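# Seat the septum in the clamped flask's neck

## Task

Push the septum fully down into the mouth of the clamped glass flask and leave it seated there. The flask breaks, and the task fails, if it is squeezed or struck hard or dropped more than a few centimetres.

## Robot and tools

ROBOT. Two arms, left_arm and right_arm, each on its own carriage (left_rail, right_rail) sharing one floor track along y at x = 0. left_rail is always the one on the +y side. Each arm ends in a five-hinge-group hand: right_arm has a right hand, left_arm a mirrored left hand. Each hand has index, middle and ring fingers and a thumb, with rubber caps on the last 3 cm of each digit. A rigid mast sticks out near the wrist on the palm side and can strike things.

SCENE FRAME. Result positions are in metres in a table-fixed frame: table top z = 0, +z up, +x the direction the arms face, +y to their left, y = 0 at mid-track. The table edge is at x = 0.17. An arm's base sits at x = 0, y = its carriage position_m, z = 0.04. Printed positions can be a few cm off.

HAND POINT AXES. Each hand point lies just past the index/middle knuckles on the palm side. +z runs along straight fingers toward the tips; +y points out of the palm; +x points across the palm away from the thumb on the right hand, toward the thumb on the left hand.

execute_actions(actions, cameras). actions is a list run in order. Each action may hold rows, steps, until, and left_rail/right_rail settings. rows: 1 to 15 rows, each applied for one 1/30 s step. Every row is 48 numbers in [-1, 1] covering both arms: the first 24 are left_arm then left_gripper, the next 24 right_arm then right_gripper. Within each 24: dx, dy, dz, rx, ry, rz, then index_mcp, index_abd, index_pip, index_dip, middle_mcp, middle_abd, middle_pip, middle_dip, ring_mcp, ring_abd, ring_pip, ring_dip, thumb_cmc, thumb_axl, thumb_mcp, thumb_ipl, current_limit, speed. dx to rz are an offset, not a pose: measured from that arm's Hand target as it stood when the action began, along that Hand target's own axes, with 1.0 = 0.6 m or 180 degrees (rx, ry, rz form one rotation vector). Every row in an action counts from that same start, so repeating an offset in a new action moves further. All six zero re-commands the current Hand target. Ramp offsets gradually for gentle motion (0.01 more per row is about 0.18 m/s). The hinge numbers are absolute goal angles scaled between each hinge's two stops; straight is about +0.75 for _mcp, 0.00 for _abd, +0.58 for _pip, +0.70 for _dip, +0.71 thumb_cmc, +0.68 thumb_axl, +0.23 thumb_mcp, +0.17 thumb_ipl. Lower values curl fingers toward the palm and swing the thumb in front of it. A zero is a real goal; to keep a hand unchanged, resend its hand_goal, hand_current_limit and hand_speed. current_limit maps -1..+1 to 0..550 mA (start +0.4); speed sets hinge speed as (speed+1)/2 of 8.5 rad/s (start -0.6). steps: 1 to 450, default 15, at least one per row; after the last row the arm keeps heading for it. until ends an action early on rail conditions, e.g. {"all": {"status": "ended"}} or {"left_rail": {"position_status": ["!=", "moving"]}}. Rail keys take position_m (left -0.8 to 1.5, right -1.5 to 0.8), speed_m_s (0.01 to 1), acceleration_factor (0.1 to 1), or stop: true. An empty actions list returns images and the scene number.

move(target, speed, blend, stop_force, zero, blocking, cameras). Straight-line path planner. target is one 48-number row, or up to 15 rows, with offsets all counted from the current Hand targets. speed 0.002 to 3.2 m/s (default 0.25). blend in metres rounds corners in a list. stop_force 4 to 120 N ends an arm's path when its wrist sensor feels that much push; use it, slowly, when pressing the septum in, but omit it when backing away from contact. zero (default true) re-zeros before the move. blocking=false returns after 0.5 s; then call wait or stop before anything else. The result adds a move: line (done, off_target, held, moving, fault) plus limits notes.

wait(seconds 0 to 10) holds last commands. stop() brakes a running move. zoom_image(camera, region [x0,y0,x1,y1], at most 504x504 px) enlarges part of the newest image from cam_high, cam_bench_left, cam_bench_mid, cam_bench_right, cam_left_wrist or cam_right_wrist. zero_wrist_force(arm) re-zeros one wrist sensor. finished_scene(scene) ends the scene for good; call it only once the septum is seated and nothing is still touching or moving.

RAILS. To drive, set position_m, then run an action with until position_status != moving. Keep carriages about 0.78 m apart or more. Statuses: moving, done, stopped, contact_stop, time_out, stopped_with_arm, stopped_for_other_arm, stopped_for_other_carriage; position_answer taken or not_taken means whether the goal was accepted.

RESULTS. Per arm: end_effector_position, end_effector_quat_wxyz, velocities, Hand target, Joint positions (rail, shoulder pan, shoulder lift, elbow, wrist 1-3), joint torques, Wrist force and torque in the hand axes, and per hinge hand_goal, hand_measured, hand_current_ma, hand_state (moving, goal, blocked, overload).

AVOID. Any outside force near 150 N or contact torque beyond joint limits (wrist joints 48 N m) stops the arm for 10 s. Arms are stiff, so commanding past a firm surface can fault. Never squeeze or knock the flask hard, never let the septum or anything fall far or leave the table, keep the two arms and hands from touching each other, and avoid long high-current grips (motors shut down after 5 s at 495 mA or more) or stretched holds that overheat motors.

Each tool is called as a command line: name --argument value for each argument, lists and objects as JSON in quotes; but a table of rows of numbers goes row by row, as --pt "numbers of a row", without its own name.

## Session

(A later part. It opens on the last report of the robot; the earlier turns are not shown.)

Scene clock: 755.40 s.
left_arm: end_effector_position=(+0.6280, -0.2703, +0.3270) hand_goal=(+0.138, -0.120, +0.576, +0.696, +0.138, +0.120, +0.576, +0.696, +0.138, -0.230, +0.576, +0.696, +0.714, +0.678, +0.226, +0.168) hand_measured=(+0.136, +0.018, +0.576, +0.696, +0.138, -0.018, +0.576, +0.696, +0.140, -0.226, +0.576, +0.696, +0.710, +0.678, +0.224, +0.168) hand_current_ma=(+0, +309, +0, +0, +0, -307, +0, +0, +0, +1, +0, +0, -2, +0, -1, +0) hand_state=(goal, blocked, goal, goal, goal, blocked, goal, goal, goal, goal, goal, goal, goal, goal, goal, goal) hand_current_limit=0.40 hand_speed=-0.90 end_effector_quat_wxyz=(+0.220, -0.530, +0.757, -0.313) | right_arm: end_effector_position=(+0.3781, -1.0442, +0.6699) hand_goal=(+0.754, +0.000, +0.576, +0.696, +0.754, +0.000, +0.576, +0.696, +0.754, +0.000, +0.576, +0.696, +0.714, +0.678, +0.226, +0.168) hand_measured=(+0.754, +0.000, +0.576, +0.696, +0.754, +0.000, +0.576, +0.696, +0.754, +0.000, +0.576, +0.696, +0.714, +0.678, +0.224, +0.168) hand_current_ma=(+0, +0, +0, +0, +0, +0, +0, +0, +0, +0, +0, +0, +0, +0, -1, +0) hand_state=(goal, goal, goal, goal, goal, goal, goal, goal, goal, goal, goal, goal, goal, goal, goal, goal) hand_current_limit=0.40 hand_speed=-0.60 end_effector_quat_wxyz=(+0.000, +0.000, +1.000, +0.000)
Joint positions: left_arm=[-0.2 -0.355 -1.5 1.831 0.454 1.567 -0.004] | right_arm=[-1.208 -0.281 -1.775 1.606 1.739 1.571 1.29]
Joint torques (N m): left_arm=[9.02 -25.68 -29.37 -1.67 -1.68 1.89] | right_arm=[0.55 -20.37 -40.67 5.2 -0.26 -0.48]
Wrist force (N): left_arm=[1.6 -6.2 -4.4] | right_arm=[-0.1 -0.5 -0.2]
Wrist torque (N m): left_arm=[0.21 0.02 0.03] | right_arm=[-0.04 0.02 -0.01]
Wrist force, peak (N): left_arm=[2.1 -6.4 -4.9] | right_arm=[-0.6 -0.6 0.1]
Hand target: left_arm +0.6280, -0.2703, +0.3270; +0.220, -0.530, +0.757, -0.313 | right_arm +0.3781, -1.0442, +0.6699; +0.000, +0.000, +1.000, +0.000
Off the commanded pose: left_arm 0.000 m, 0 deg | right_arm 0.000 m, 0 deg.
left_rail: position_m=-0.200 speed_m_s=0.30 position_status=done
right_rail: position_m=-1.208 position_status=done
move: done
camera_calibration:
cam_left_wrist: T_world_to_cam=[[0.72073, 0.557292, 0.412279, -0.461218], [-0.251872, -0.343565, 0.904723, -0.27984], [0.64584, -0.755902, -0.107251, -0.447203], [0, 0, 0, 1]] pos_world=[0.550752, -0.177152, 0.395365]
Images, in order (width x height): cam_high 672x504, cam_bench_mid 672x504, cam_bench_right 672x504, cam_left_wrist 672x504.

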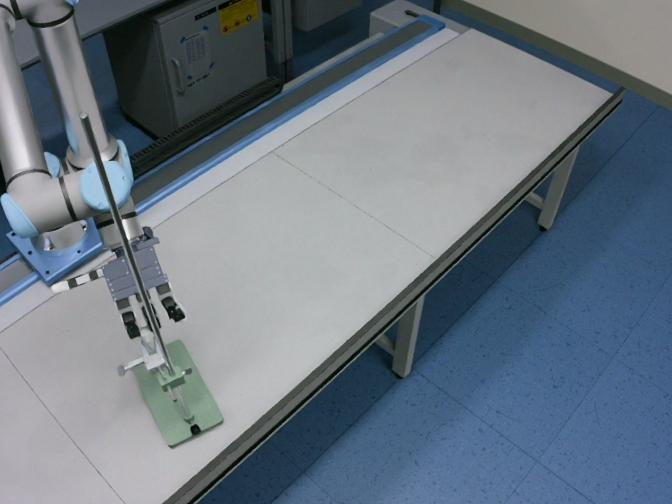

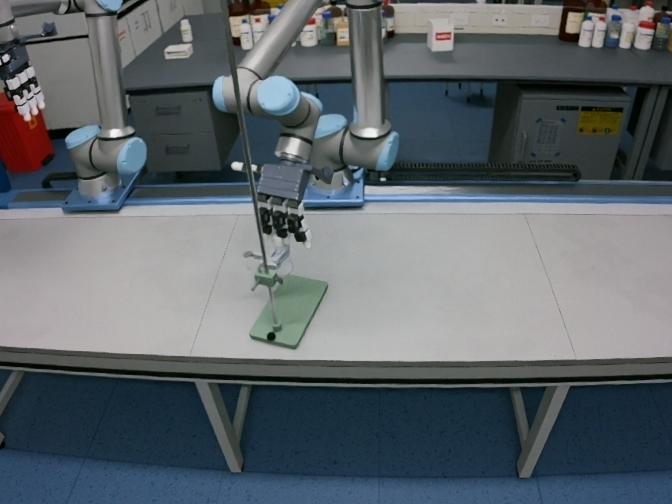

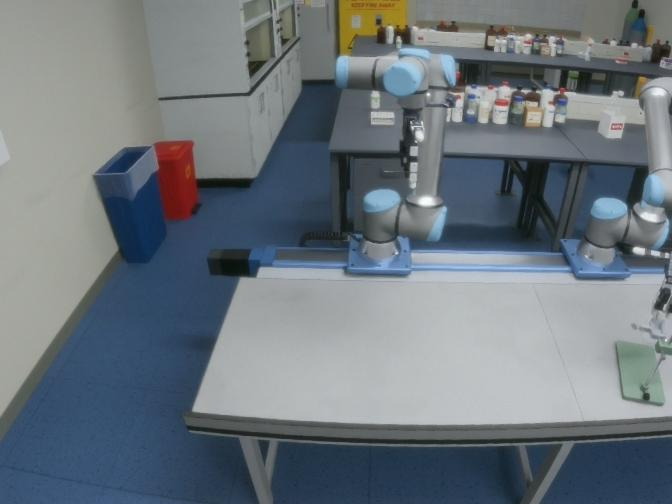

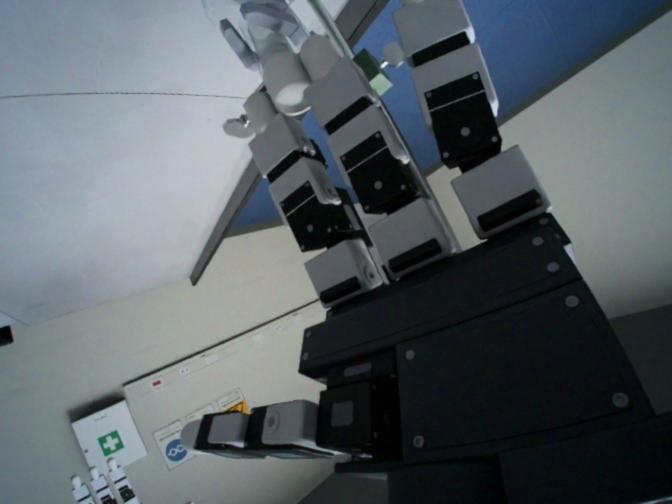

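move --target '[0,0.0059,0.0059,0,0,0, 0.1376,-0.12,0.576,0.696, 0.1376,0.12,0.576,0.696, 0.1376,-0.23,0.576,0.696, 0.714,0.678,0.226,0.168,0.4,-0.9, 0,0,0,0,0,0, 0.754,0,0.576,0.696,0.754,0,0.576,0.696,0.754,0,0.576,0.696,0.714,0.678,0.226,0.168,0.4,-0.6]' --speed 0.008 --stop_force 15 --zero false --cameras '["cam_left_wrist","cam_bench_mid","cam_high","cam_bench_right"]'

zoom_image --camera "cam_left_wrist" --region '[220, 0, 320, 100]'

zoom_image --camera "cam_bench_mid" --region '[262, 222, 297, 257]'

zoom_image --camera "cam_high" --region '[130, 315, 165, 350]'

Scene clock: 765.97 s.
left_arm: end_effector_position=(+0.6280, -0.2703, +0.3220) hand_goal=(+0.138, -0.120, +0.576, +0.696, +0.138, +0.120, +0.576, +0.696, +0.138, -0.230, +0.576, +0.696, +0.714, +0.678, +0.226, +0.168) hand_measured=(+0.134, +0.018, +0.576, +0.696, +0.134, -0.018, +0.576, +0.696, +0.140, -0.226, +0.576, +0.696, +0.710, +0.678, +0.224, +0.168) hand_current_ma=(-2, +309, +0, +0, -1, -307, +0, +0, +0, +1, +0, +0, -2, +0, -1, +0) hand_state=(goal, blocked, goal, goal, goal, blocked, goal, goal, goal, goal, goal, goal, goal, goal, goal, goal) hand_current_limit=0.40 hand_speed=-0.90 end_effector_quat_wxyz=(+0.220, -0.530, +0.757, -0.313) | right_arm: end_effector_position=(+0.3781, -1.0442, +0.6699) hand_goal=(+0.754, +0.000, +0.576, +0.696, +0.754, +0.000, +0.576, +0.696, +0.754, +0.000, +0.576, +0.696, +0.714, +0.678, +0.226, +0.168) hand_measured=(+0.754, +0.000, +0.576, +0.696, +0.754, +0.000, +0.576, +0.696, +0.754, +0.000, +0.576, +0.696, +0.714, +0.678, +0.224, +0.168) hand_current_ma=(+0, +0, +0, +0, +0, +0, +0, +0, +0, +0, +0, +0, +0, +0, -1, +0) hand_state=(goal, goal, goal, goal, goal, goal, goal, goal, goal, goal, goal, goal, goal, goal, goal, goal) hand_current_limit=0.40 hand_speed=-0.60 end_effector_quat_wxyz=(+0.000, +0.000, +1.000, +0.000)
Joint positions: left_arm=[-0.2 -0.355 -1.497 1.837 0.445 1.567 -0.004] | right_arm=[-1.208 -0.281 -1.775 1.606 1.739 1.571 1.29]
Joint torques (N m): left_arm=[12.35 -26.36 -29.22 -1.99 -1.51 1.91] | right_arm=[0.35 -20.71 -40.6 5.02 -0.17 -0.51]
Wrist force (N): left_arm=[1.8 -6.7 -5.9] | right_arm=[-0.4 -0.2 -0.4]
Wrist torque (N m): left_arm=[0.27 -0.03 0.06] | right_arm=[0.01 0.06 -0.03]
Wrist force, peak (N): left_arm=[1.8 -6.7 -5.9] | right_arm=[-0.7 -0.6 -0.3]
Hand target: left_arm +0.6280, -0.2703, +0.3220; +0.220, -0.530, +0.757, -0.313 | right_arm +0.3781, -1.0442, +0.6699; +0.000, +0.000, +1.000, +0.000
Off the commanded pose: left_arm 0.000 m, 0 deg | right_arm 0.000 m, 0 deg.
left_rail: position_m=-0.200 speed_m_s=0.30 position_status=done
right_rail: position_m=-1.208 position_status=done
move: done
camera_calibration:
cam_left_wrist: T_world_to_cam=[[0.72073, 0.557292, 0.412279, -0.459157], [-0.251872, -0.343565, 0.904723, -0.275316], [0.64584, -0.755902, -0.107251, -0.44774], [0, 0, 0, 1]] pos_world=[0.550752, -0.177152, 0.390365]
Images, in order (width x height): cam_high 672x504, cam_bench_mid 672x504, cam_bench_right 672x504, cam_left_wrist 672x504.

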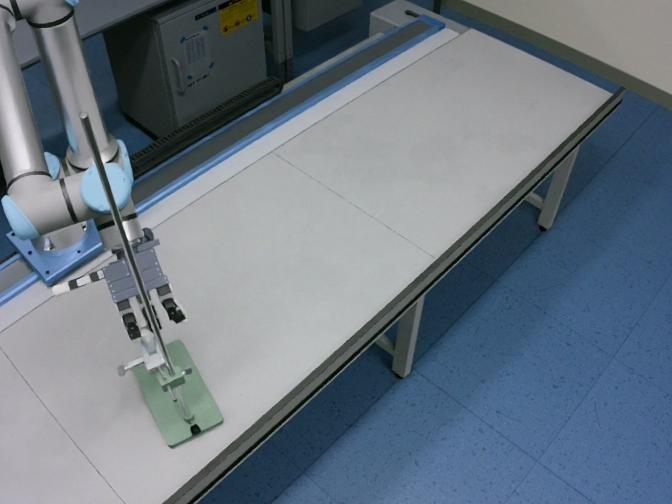

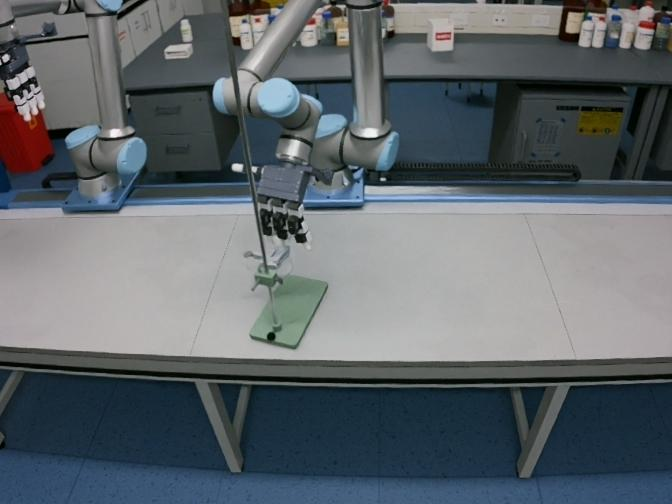

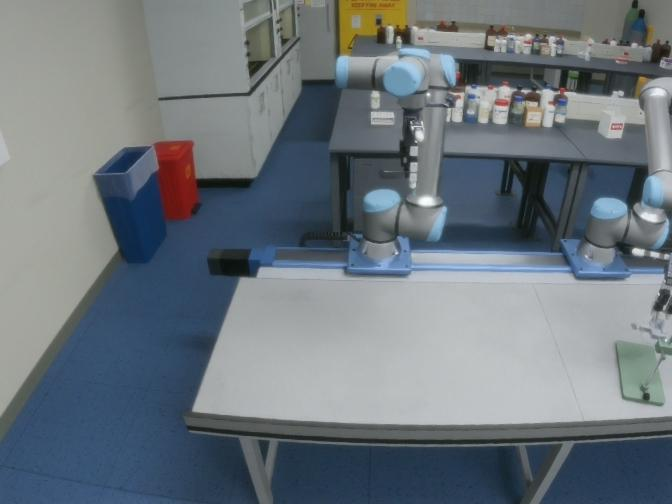

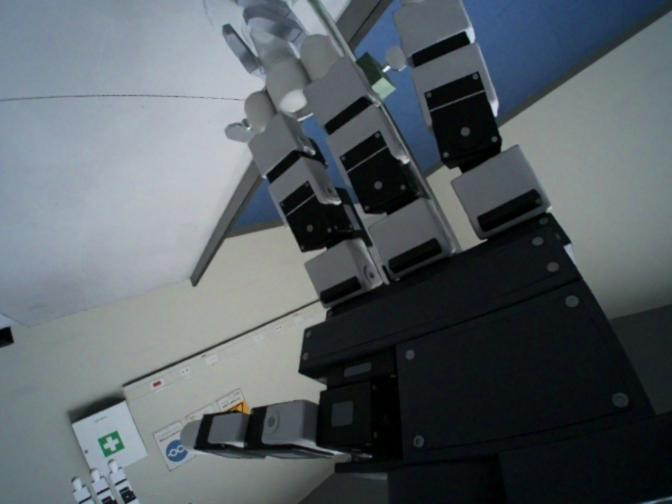

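Scaled by 5.040 from the camera's 672x504 image, which has a finer 960x720 frame.

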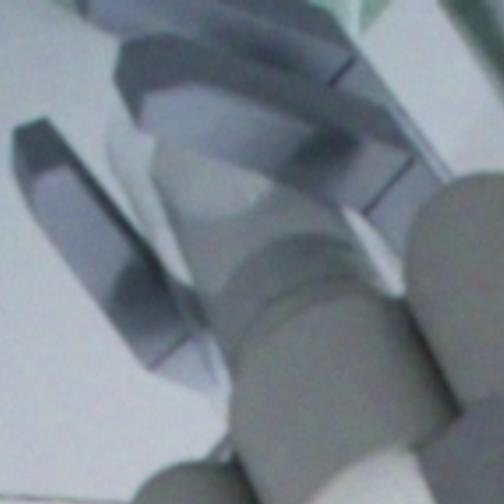

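Scaled by 14.400 from the camera's 672x504 image, which has a finer 960x720 frame.

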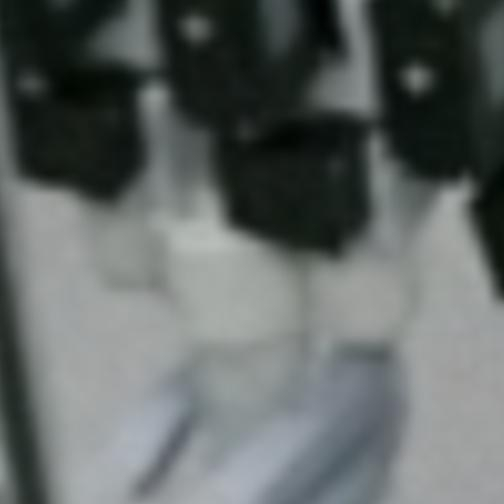

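Scaled by 14.400 from the camera's 672x504 image, which has a finer 960x720 frame.

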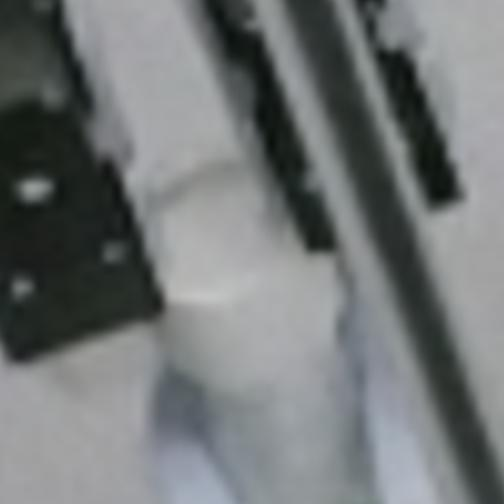

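move --target '[0,0.0094,0.0094,0,0,0, 0.1376,-0.12,0.576,0.696, 0.1376,0.12,0.576,0.696, 0.1376,-0.23,0.576,0.696, 0.714,0.678,0.226,0.168,0.4,-0.9, 0,0,0,0,0,0, 0.754,0,0.576,0.696,0.754,0,0.576,0.696,0.754,0,0.576,0.696,0.714,0.678,0.226,0.168,0.4,-0.6]' --speed 0.006 --stop_force 20 --zero false --cameras '["cam_left_wrist","cam_bench_mid","cam_high","cam_bench_right"]'

zoom_image --camera "cam_left_wrist" --region '[220, 0, 320, 100]'

zoom_image --camera "cam_bench_mid" --region '[262, 222, 297, 257]'

zoom_image --camera "cam_high" --region '[130, 315, 165, 350]'

Scene clock: 789.83 s.
left_arm: end_effector_position=(+0.6281, -0.2703, +0.3179) hand_goal=(+0.138, -0.120, +0.576, +0.696, +0.138, +0.120, +0.576, +0.696, +0.138, -0.230, +0.576, +0.696, +0.714, +0.678, +0.226, +0.168) hand_measured=(+0.132, +0.018, +0.574, +0.696, +0.134, -0.018, +0.576, +0.696, +0.140, -0.226, +0.576, +0.696, +0.710, +0.678, +0.224, +0.168) hand_current_ma=(-2, +309, +0, +0, -1, -307, +0, +0, +0, +1, +0, +0, -2, +0, -1, +0) hand_state=(goal, blocked, goal, goal, goal, blocked, goal, goal, goal, goal, goal, goal, goal, goal, goal, goal) hand_current_limit=0.40 hand_speed=-0.90 end_effector_quat_wxyz=(+0.220, -0.530, +0.757, -0.314) | right_arm: end_effector_position=(+0.3781, -1.0442, +0.6699) hand_goal=(+0.754, +0.000, +0.576, +0.696, +0.754, +0.000, +0.576, +0.696, +0.754, +0.000, +0.576, +0.696, +0.714, +0.678, +0.226, +0.168) hand_measured=(+0.754, +0.000, +0.576, +0.696, +0.754, +0.000, +0.576, +0.696, +0.754, +0.000, +0.576, +0.696, +0.714, +0.678, +0.224, +0.168) hand_current_ma=(+0, +0, +0, +0, +0, +0, +0, +0, +0, +0, +0, +0, +0, +0, -1, +0) hand_state=(goal, goal, goal, goal, goal, goal, goal, goal, goal, goal, goal, goal, goal, goal, goal, goal) hand_current_limit=0.40 hand_speed=-0.60 end_effector_quat_wxyz=(+0.000, +0.000, +1.000, +0.000)
Joint positions: left_arm=[-0.2 -0.355 -1.495 1.842 0.438 1.567 -0.004] | right_arm=[-1.208 -0.281 -1.775 1.606 1.739 1.571 1.29]
Joint torques (N m): left_arm=[10.01 -52.33 -38.55 5.79 -1.47 2.01] | right_arm=[0.43 -21.45 -40.77 5.27 -0.53 -0.82]
Wrist force (N): left_arm=[2.5 -14.0 -13.2] | right_arm=[-0.4 -0.1 -0.3]
Wrist torque (N m): left_arm=[0.75 0.12 -0.01] | right_arm=[0.01 0.05 -0.03]
Wrist force, peak (N): left_arm=[2.6 -16.3 -15.5] | right_arm=[-0.1 -0.4 -0.9]
Hand target: left_arm +0.6281, -0.2703, +0.3179; +0.220, -0.530, +0.757, -0.314 (not the last commanded pose) | right_arm +0.3781, -1.0442, +0.6699; +0.000, +0.000, +1.000, +0.000
Off the commanded pose: left_arm 0.004 m, 0 deg | right_arm 0.000 m, 0 deg.
left_rail: position_m=-0.200 speed_m_s=0.30 position_status=done
right_rail: position_m=-1.208 position_status=done
move: contact (left_arm)
camera_calibration:
cam_left_wrist: T_world_to_cam=[[0.720675, 0.557284, 0.412386, -0.457479], [-0.252013, -0.343561, 0.904685, -0.271514], [0.645846, -0.755911, -0.107153, -0.448222], [0, 0, 0, 1]] pos_world=[0.550751, -0.177152, 0.386264]
Images, in order (width x height): cam_high 672x504, cam_bench_mid 672x504, cam_bench_right 672x504, cam_left_wrist 672x504.

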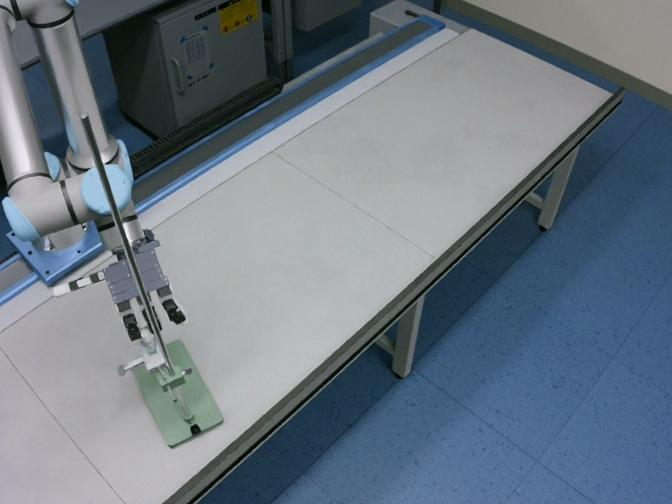

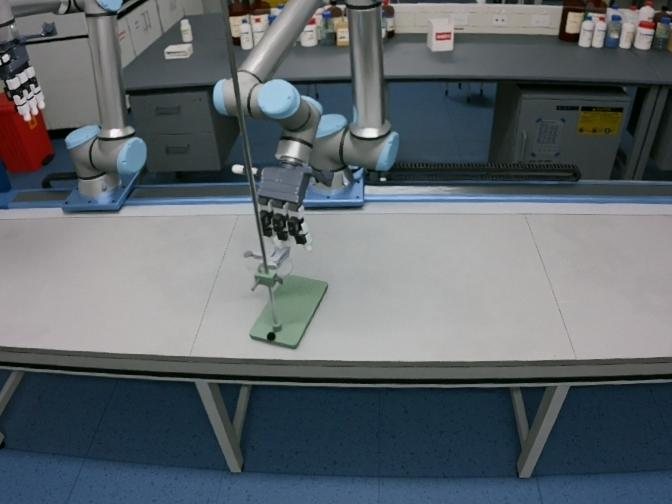

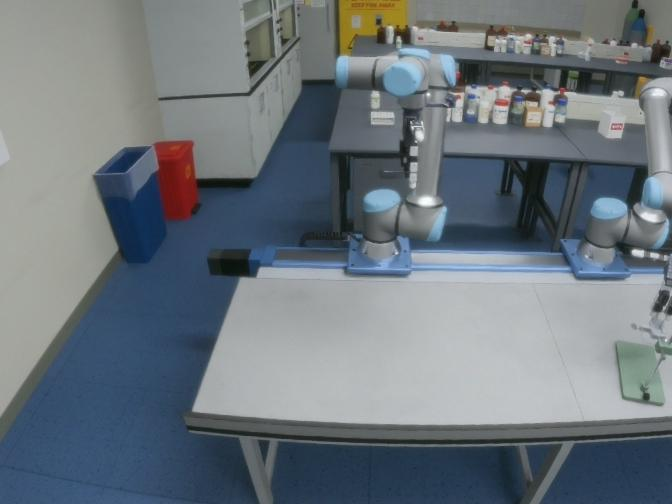

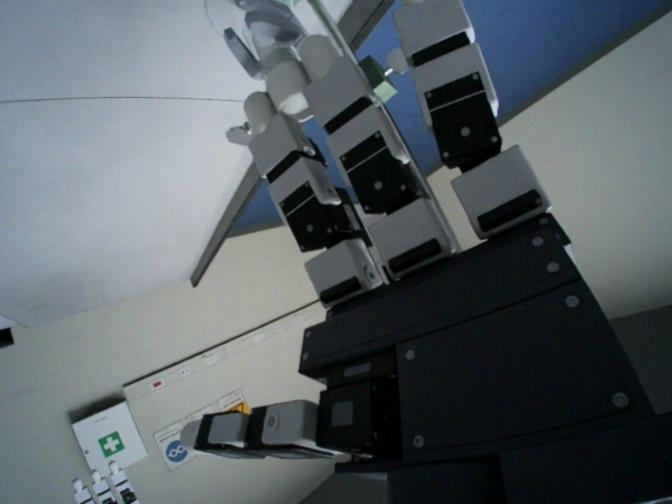

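Scaled by 5.040 from the camera's 672x504 image, which has a finer 960x720 frame.

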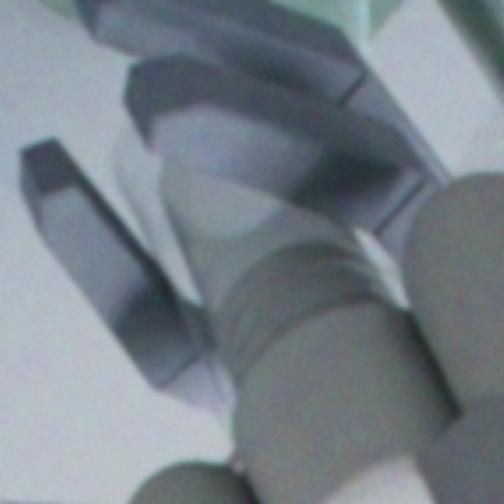

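Scaled by 14.400 from the camera's 672x504 image, which has a finer 960x720 frame.

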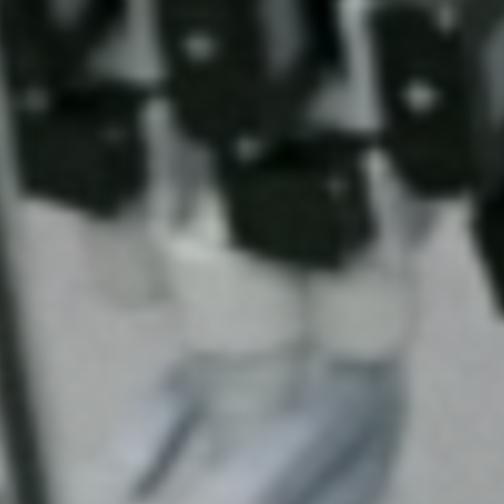

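Scaled by 14.400 from the camera's 672x504 image, which has a finer 960x720 frame.

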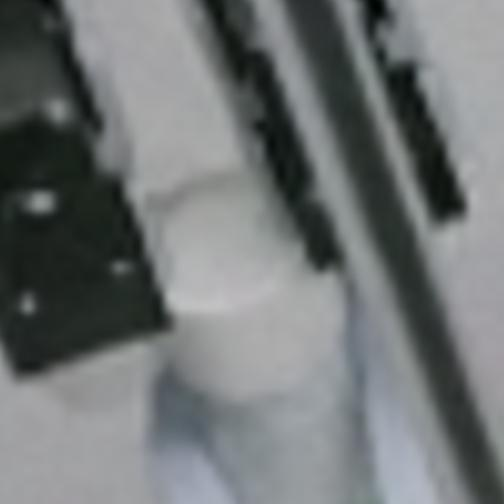

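zoom_image --camera "cam_left_wrist" --region '[255, 35, 310, 90]'

zoom_image --camera "cam_bench_right" --region '[642, 300, 672, 330]'

zoom_image --camera "cam_bench_mid" --region '[270, 236, 290, 256]'

Scaled by 9.164 from the camera's 672x504 image, which has a finer 960x720 frame.

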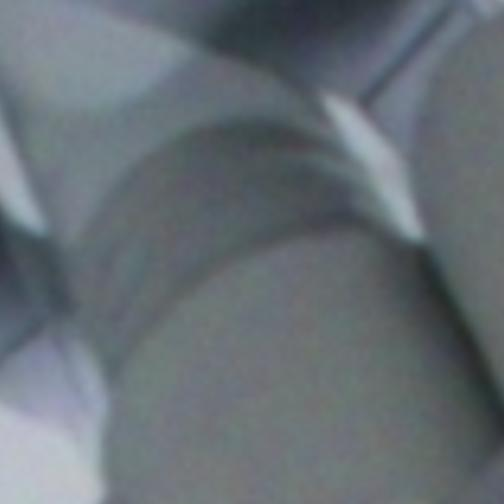

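Scaled by 16.800 from the camera's 672x504 image, which has a finer 960x720 frame.

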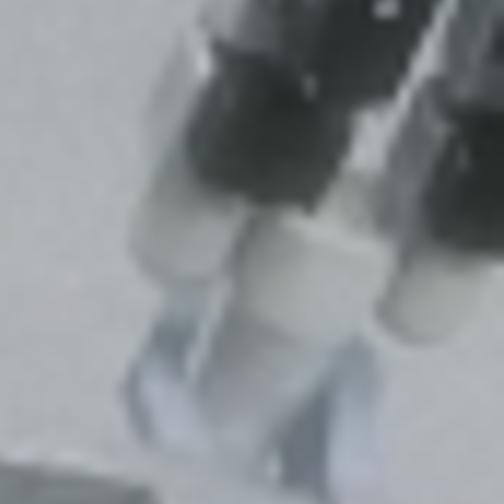

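Scaled by 25.200 from the camera's 672x504 image, which has a finer 960x720 frame.

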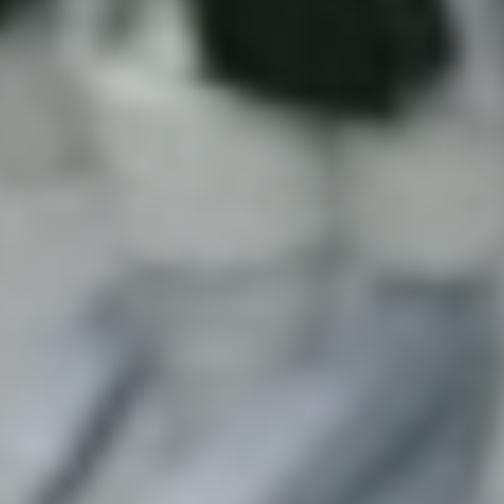

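move --target '[0,0.0059,0.0059,0,0,0, 0.1376,-0.12,0.576,0.696, 0.1376,0.12,0.576,0.696, 0.1376,-0.23,0.576,0.696, 0.714,0.678,0.226,0.168,0.4,-0.9, 0,0,0,0,0,0, 0.754,0,0.576,0.696,0.754,0,0.576,0.696,0.754,0,0.576,0.696,0.714,0.678,0.226,0.168,0.4,-0.6]' --speed 0.005 --stop_force 28 --zero false --cameras '["cam_left_wrist","cam_bench_mid","cam_high","cam_bench_right"]'

zoom_image --camera "cam_left_wrist" --region '[220, 0, 320, 100]'

zoom_image --camera "cam_bench_mid" --region '[262, 222, 297, 257]'

zoom_image --camera "cam_high" --region '[130, 315, 165, 350]'

Scene clock: 809.00 s.
left_arm: end_effector_position=(+0.6281, -0.2703, +0.3167) hand_goal=(+0.138, -0.120, +0.576, +0.696, +0.138, +0.120, +0.576, +0.696, +0.138, -0.230, +0.576, +0.696, +0.714, +0.678, +0.226, +0.168) hand_measured=(+0.132, +0.018, +0.574, +0.696, +0.134, -0.018, +0.576, +0.696, +0.140, -0.226, +0.576, +0.696, +0.710, +0.678, +0.224, +0.168) hand_current_ma=(-3, +309, +0, +0, -2, -307, +0, +0, +0, +1, +0, +0, -2, +0, -1, +0) hand_state=(goal, blocked, goal, goal, goal, blocked, goal, goal, goal, goal, goal, goal, goal, goal, goal, goal) hand_current_limit=0.40 hand_speed=-0.90 end_effector_quat_wxyz=(+0.220, -0.530, +0.757, -0.314) | right_arm: end_effector_position=(+0.3781, -1.0442, +0.6699) hand_goal=(+0.754, +0.000, +0.576, +0.696, +0.754, +0.000, +0.576, +0.696, +0.754, +0.000, +0.576, +0.696, +0.714, +0.678, +0.226, +0.168) hand_measured=(+0.754, +0.000, +0.576, +0.696, +0.754, +0.000, +0.576, +0.696, +0.754, +0.000, +0.576, +0.696, +0.714, +0.678, +0.224, +0.168) hand_current_ma=(+0, +0, +0, +0, +0, +0, +0, +0, +0, +0, +0, +0, +0, +0, -1, +0) hand_state=(goal, goal, goal, goal, goal, goal, goal, goal, goal, goal, goal, goal, goal, goal, goal, goal) hand_current_limit=0.40 hand_speed=-0.60 end_effector_quat_wxyz=(+0.000, +0.000, +1.000, +0.000)
Joint positions: left_arm=[-0.2 -0.355 -1.494 1.844 0.435 1.567 -0.004] | right_arm=[-1.208 -0.281 -1.775 1.606 1.739 1.571 1.29]
Joint torques (N m): left_arm=[12 -43.58 -32.59 6.62 -1.46 2.02] | right_arm=[2.12 -20.22 -40.94 5.21 -0.43 -0.66]
Wrist force (N): left_arm=[2.4 -20.5 -19.7] | right_arm=[-0.2 -0.3 0.1]
Wrist torque (N m): left_arm=[1.10 0.13 -0.02] | right_arm=[-0.04 0.02 -0.02]
Wrist force, peak (N): left_arm=[2.7 -22.4 -21.3] | right_arm=[-0.6 -0.7 -0.1]
Hand target: left_arm +0.6281, -0.2703, +0.3167; +0.220, -0.530, +0.757, -0.314 (not the last commanded pose) | right_arm +0.3781, -1.0442, +0.6699; +0.000, +0.000, +1.000, +0.000
Off the commanded pose: left_arm 0.004 m, 0 deg | right_arm 0.000 m, 0 deg.
left_rail: position_m=-0.200 speed_m_s=0.30 position_status=done
right_rail: position_m=-1.208 position_status=done
move: contact (left_arm)
camera_calibration:
cam_left_wrist: T_world_to_cam=[[0.720553, 0.557369, 0.412484, -0.456939], [-0.252178, -0.343493, 0.904665, -0.270317], [0.645917, -0.755879, -0.106949, -0.448463], [0, 0, 0, 1]] pos_world=[0.550751, -0.177152, 0.385064]
Images, in order (width x height): cam_high 672x504, cam_bench_mid 672x504, cam_bench_right 672x504, cam_left_wrist 672x504.

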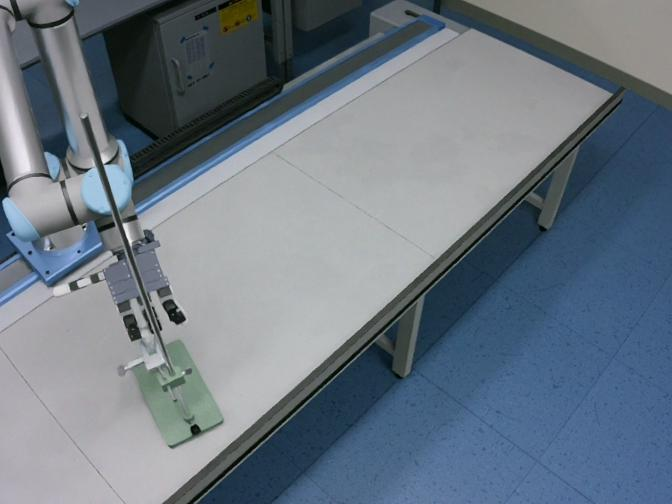

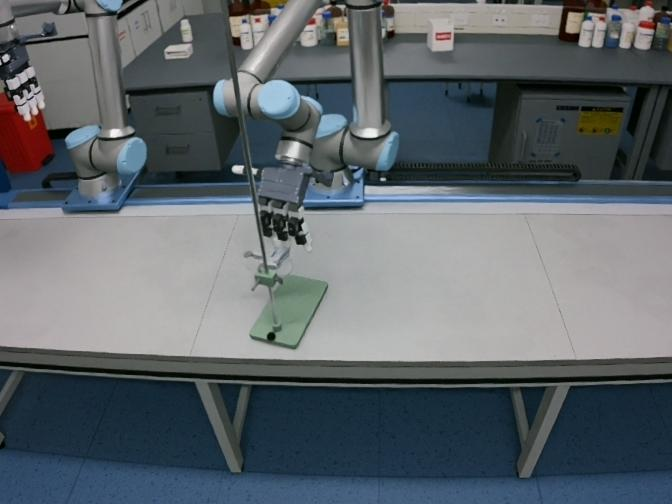

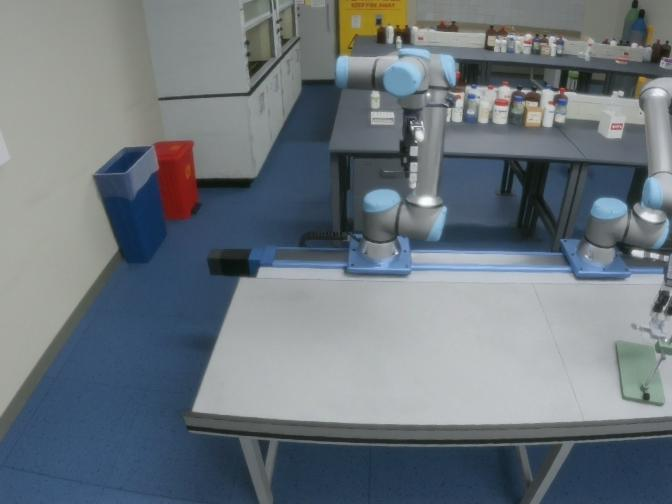

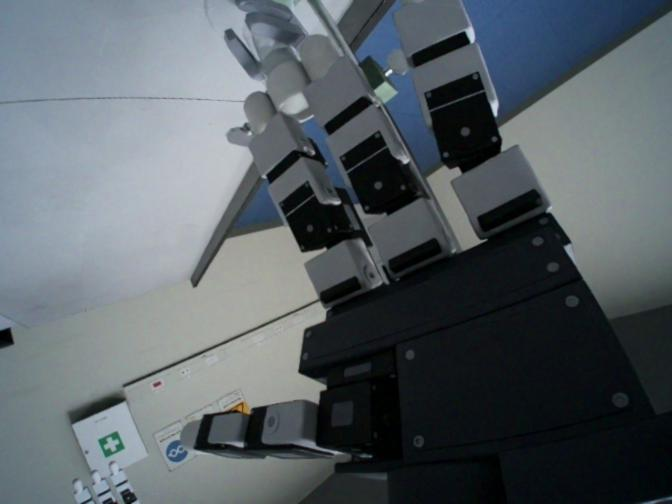

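Scaled by 5.040 from the camera's 672x504 image, which has a finer 960x720 frame.

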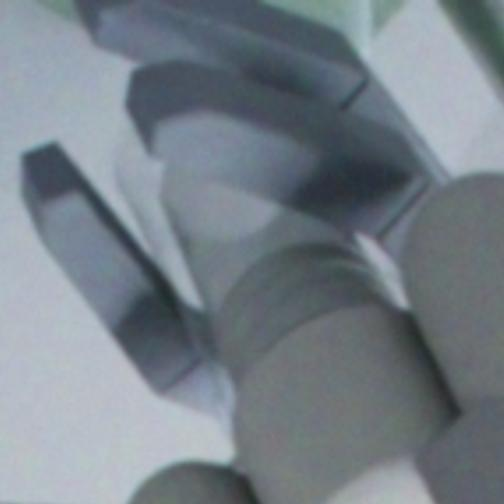

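Scaled by 14.400 from the camera's 672x504 image, which has a finer 960x720 frame.

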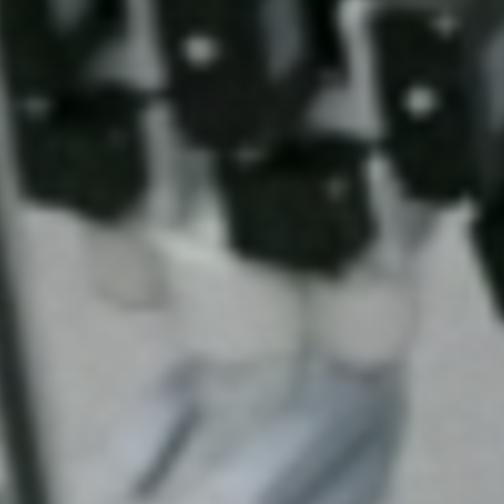

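Scaled by 14.400 from the camera's 672x504 image, which has a finer 960x720 frame.

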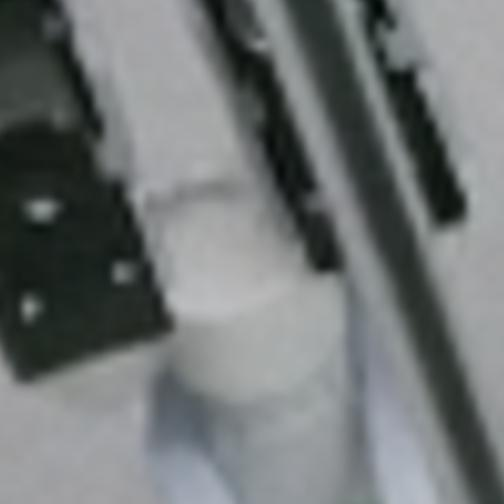

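move --target '[0,0.0059,0.0059,0,0,0, 0.1376,-0.12,0.576,0.696, 0.1376,0.12,0.576,0.696, 0.1376,-0.23,0.576,0.696, 0.714,0.678,0.226,0.168,0.4,-0.9, 0,0,0,0,0,0, 0.754,0,0.576,0.696,0.754,0,0.576,0.696,0.754,0,0.576,0.696,0.714,0.678,0.226,0.168,0.4,-0.6]' --speed 0.005 --stop_force 36 --zero false --cameras '["cam_left_wrist","cam_bench_mid","cam_high","cam_bench_right"]'

zoom_image --camera "cam_left_wrist" --region '[220, 0, 320, 100]'

zoom_image --camera "cam_bench_mid" --region '[262, 222, 297, 257]'

Scene clock: 819.27 s.
left_arm: end_effector_position=(+0.6281, -0.2703, +0.3159) hand_goal=(+0.138, -0.120, +0.576, +0.696, +0.138, +0.120, +0.576, +0.696, +0.138, -0.230, +0.576, +0.696, +0.714, +0.678, +0.226, +0.168) hand_measured=(+0.130, +0.018, +0.574, +0.696, +0.132, -0.018, +0.576, +0.696, +0.140, -0.226, +0.576, +0.696, +0.710, +0.678, +0.224, +0.168) hand_current_ma=(-4, +309, +0, +0, -2, -306, +0, +0, +0, +1, +0, +0, -2, +0, -1, +0) hand_state=(goal, blocked, goal, goal, goal, blocked, goal, goal, goal, goal, goal, goal, goal, goal, goal, goal) hand_current_limit=0.40 hand_speed=-0.90 end_effector_quat_wxyz=(+0.220, -0.530, +0.757, -0.314) | right_arm: end_effector_position=(+0.3781, -1.0442, +0.6699) hand_goal=(+0.754, +0.000, +0.576, +0.696, +0.754, +0.000, +0.576, +0.696, +0.754, +0.000, +0.576, +0.696, +0.714, +0.678, +0.226, +0.168) hand_measured=(+0.754, +0.000, +0.576, +0.696, +0.754, +0.000, +0.576, +0.696, +0.754, +0.000, +0.576, +0.696, +0.714, +0.678, +0.224, +0.168) hand_current_ma=(+0, +0, +0, +0, +0, +0, +0, +0, +0, +0, +0, +0, +0, +0, -1, +0) hand_state=(goal, goal, goal, goal, goal, goal, goal, goal, goal, goal, goal, goal, goal, goal, goal, goal) hand_current_limit=0.40 hand_speed=-0.60 end_effector_quat_wxyz=(+0.000, +0.000, +1.000, +0.000)
Joint positions: left_arm=[-0.2 -0.355 -1.494 1.845 0.434 1.567 -0.004] | right_arm=[-1.208 -0.281 -1.775 1.606 1.739 1.571 1.29]
Joint torques (N m): left_arm=[9.69 -39.79 -27.8 6.92 -1.68 1.93] | right_arm=[1.01 -21.52 -40.67 5.19 -0.25 -0.69]
Wrist force (N): left_arm=[2.7 -25.6 -25.2] | right_arm=[-0.1 0.1 -0.1]
Wrist torque (N m): left_arm=[1.45 0.09 0.00] | right_arm=[0.02 0.01 -0.01]
Wrist force, peak (N): left_arm=[2.8 -28.1 -27.3] | right_arm=[0.2 -0.7 -0.7]
Hand target: left_arm +0.6281, -0.2703, +0.3159; +0.220, -0.530, +0.757, -0.314 (not the last commanded pose) | right_arm +0.3781, -1.0442, +0.6699; +0.000, +0.000, +1.000, +0.000
Off the commanded pose: left_arm 0.004 m, 0 deg | right_arm 0.000 m, 0 deg.
left_rail: position_m=-0.200 speed_m_s=0.30 position_status=done
right_rail: position_m=-1.208 position_status=done
move: contact (left_arm)
camera_calibration:
cam_left_wrist: T_world_to_cam=[[0.720487, 0.557389, 0.412572, -0.456562], [-0.25244, -0.343311, 0.904661, -0.269324], [0.645889, -0.755946, -0.106644, -0.448672], [0, 0, 0, 1]] pos_world=[0.550751, -0.177152, 0.384163]
Images, in order (width x height): cam_high 672x504, cam_bench_mid 672x504, cam_bench_right 672x504, cam_left_wrist 672x504.

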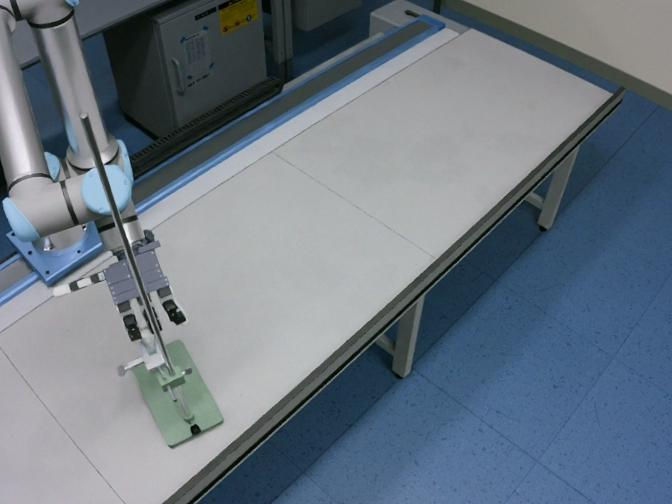

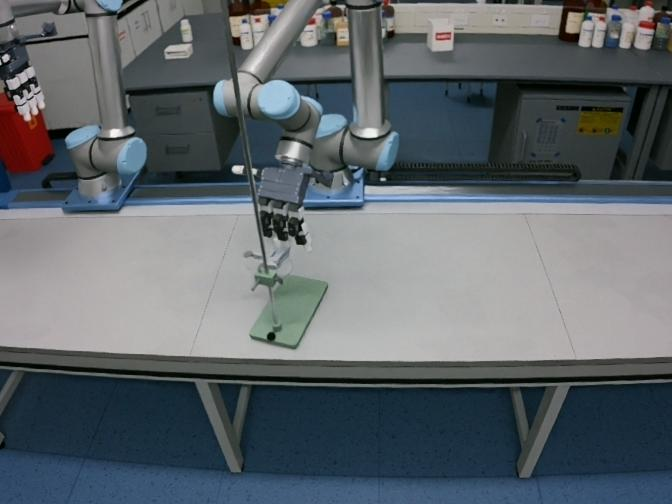

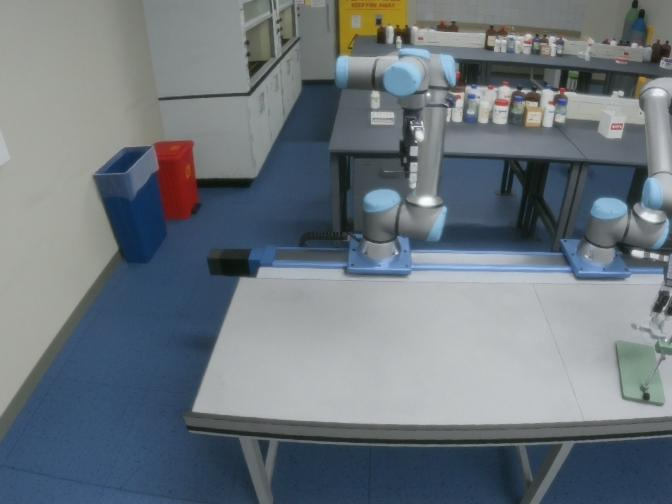

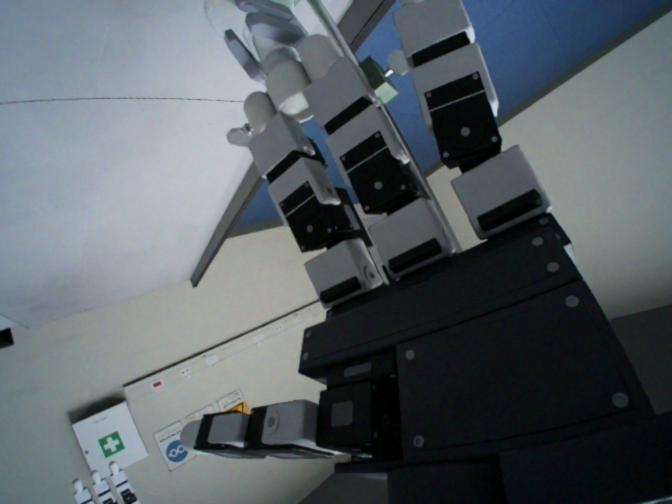

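Scaled by 5.040 from the camera's 672x504 image, which has a finer 960x720 frame.

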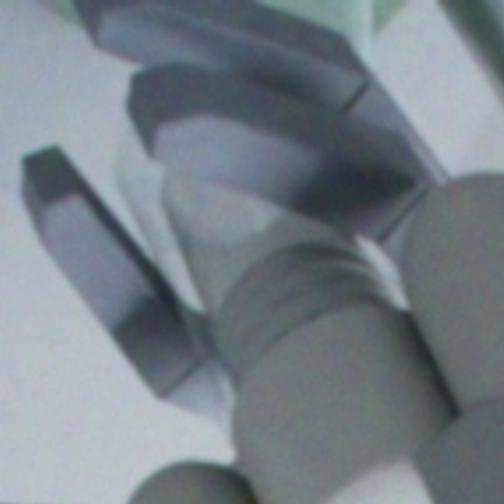

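Scaled by 14.400 from the camera's 672x504 image, which has a finer 960x720 frame.

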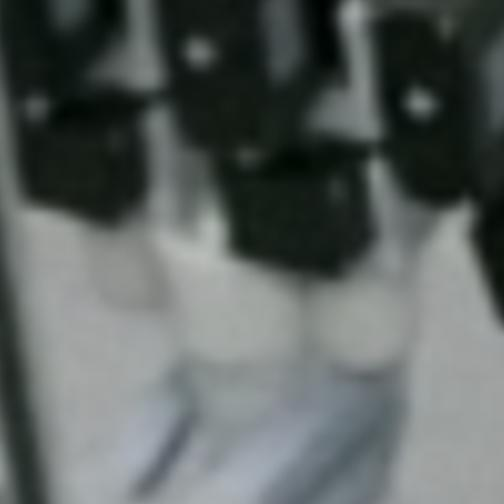

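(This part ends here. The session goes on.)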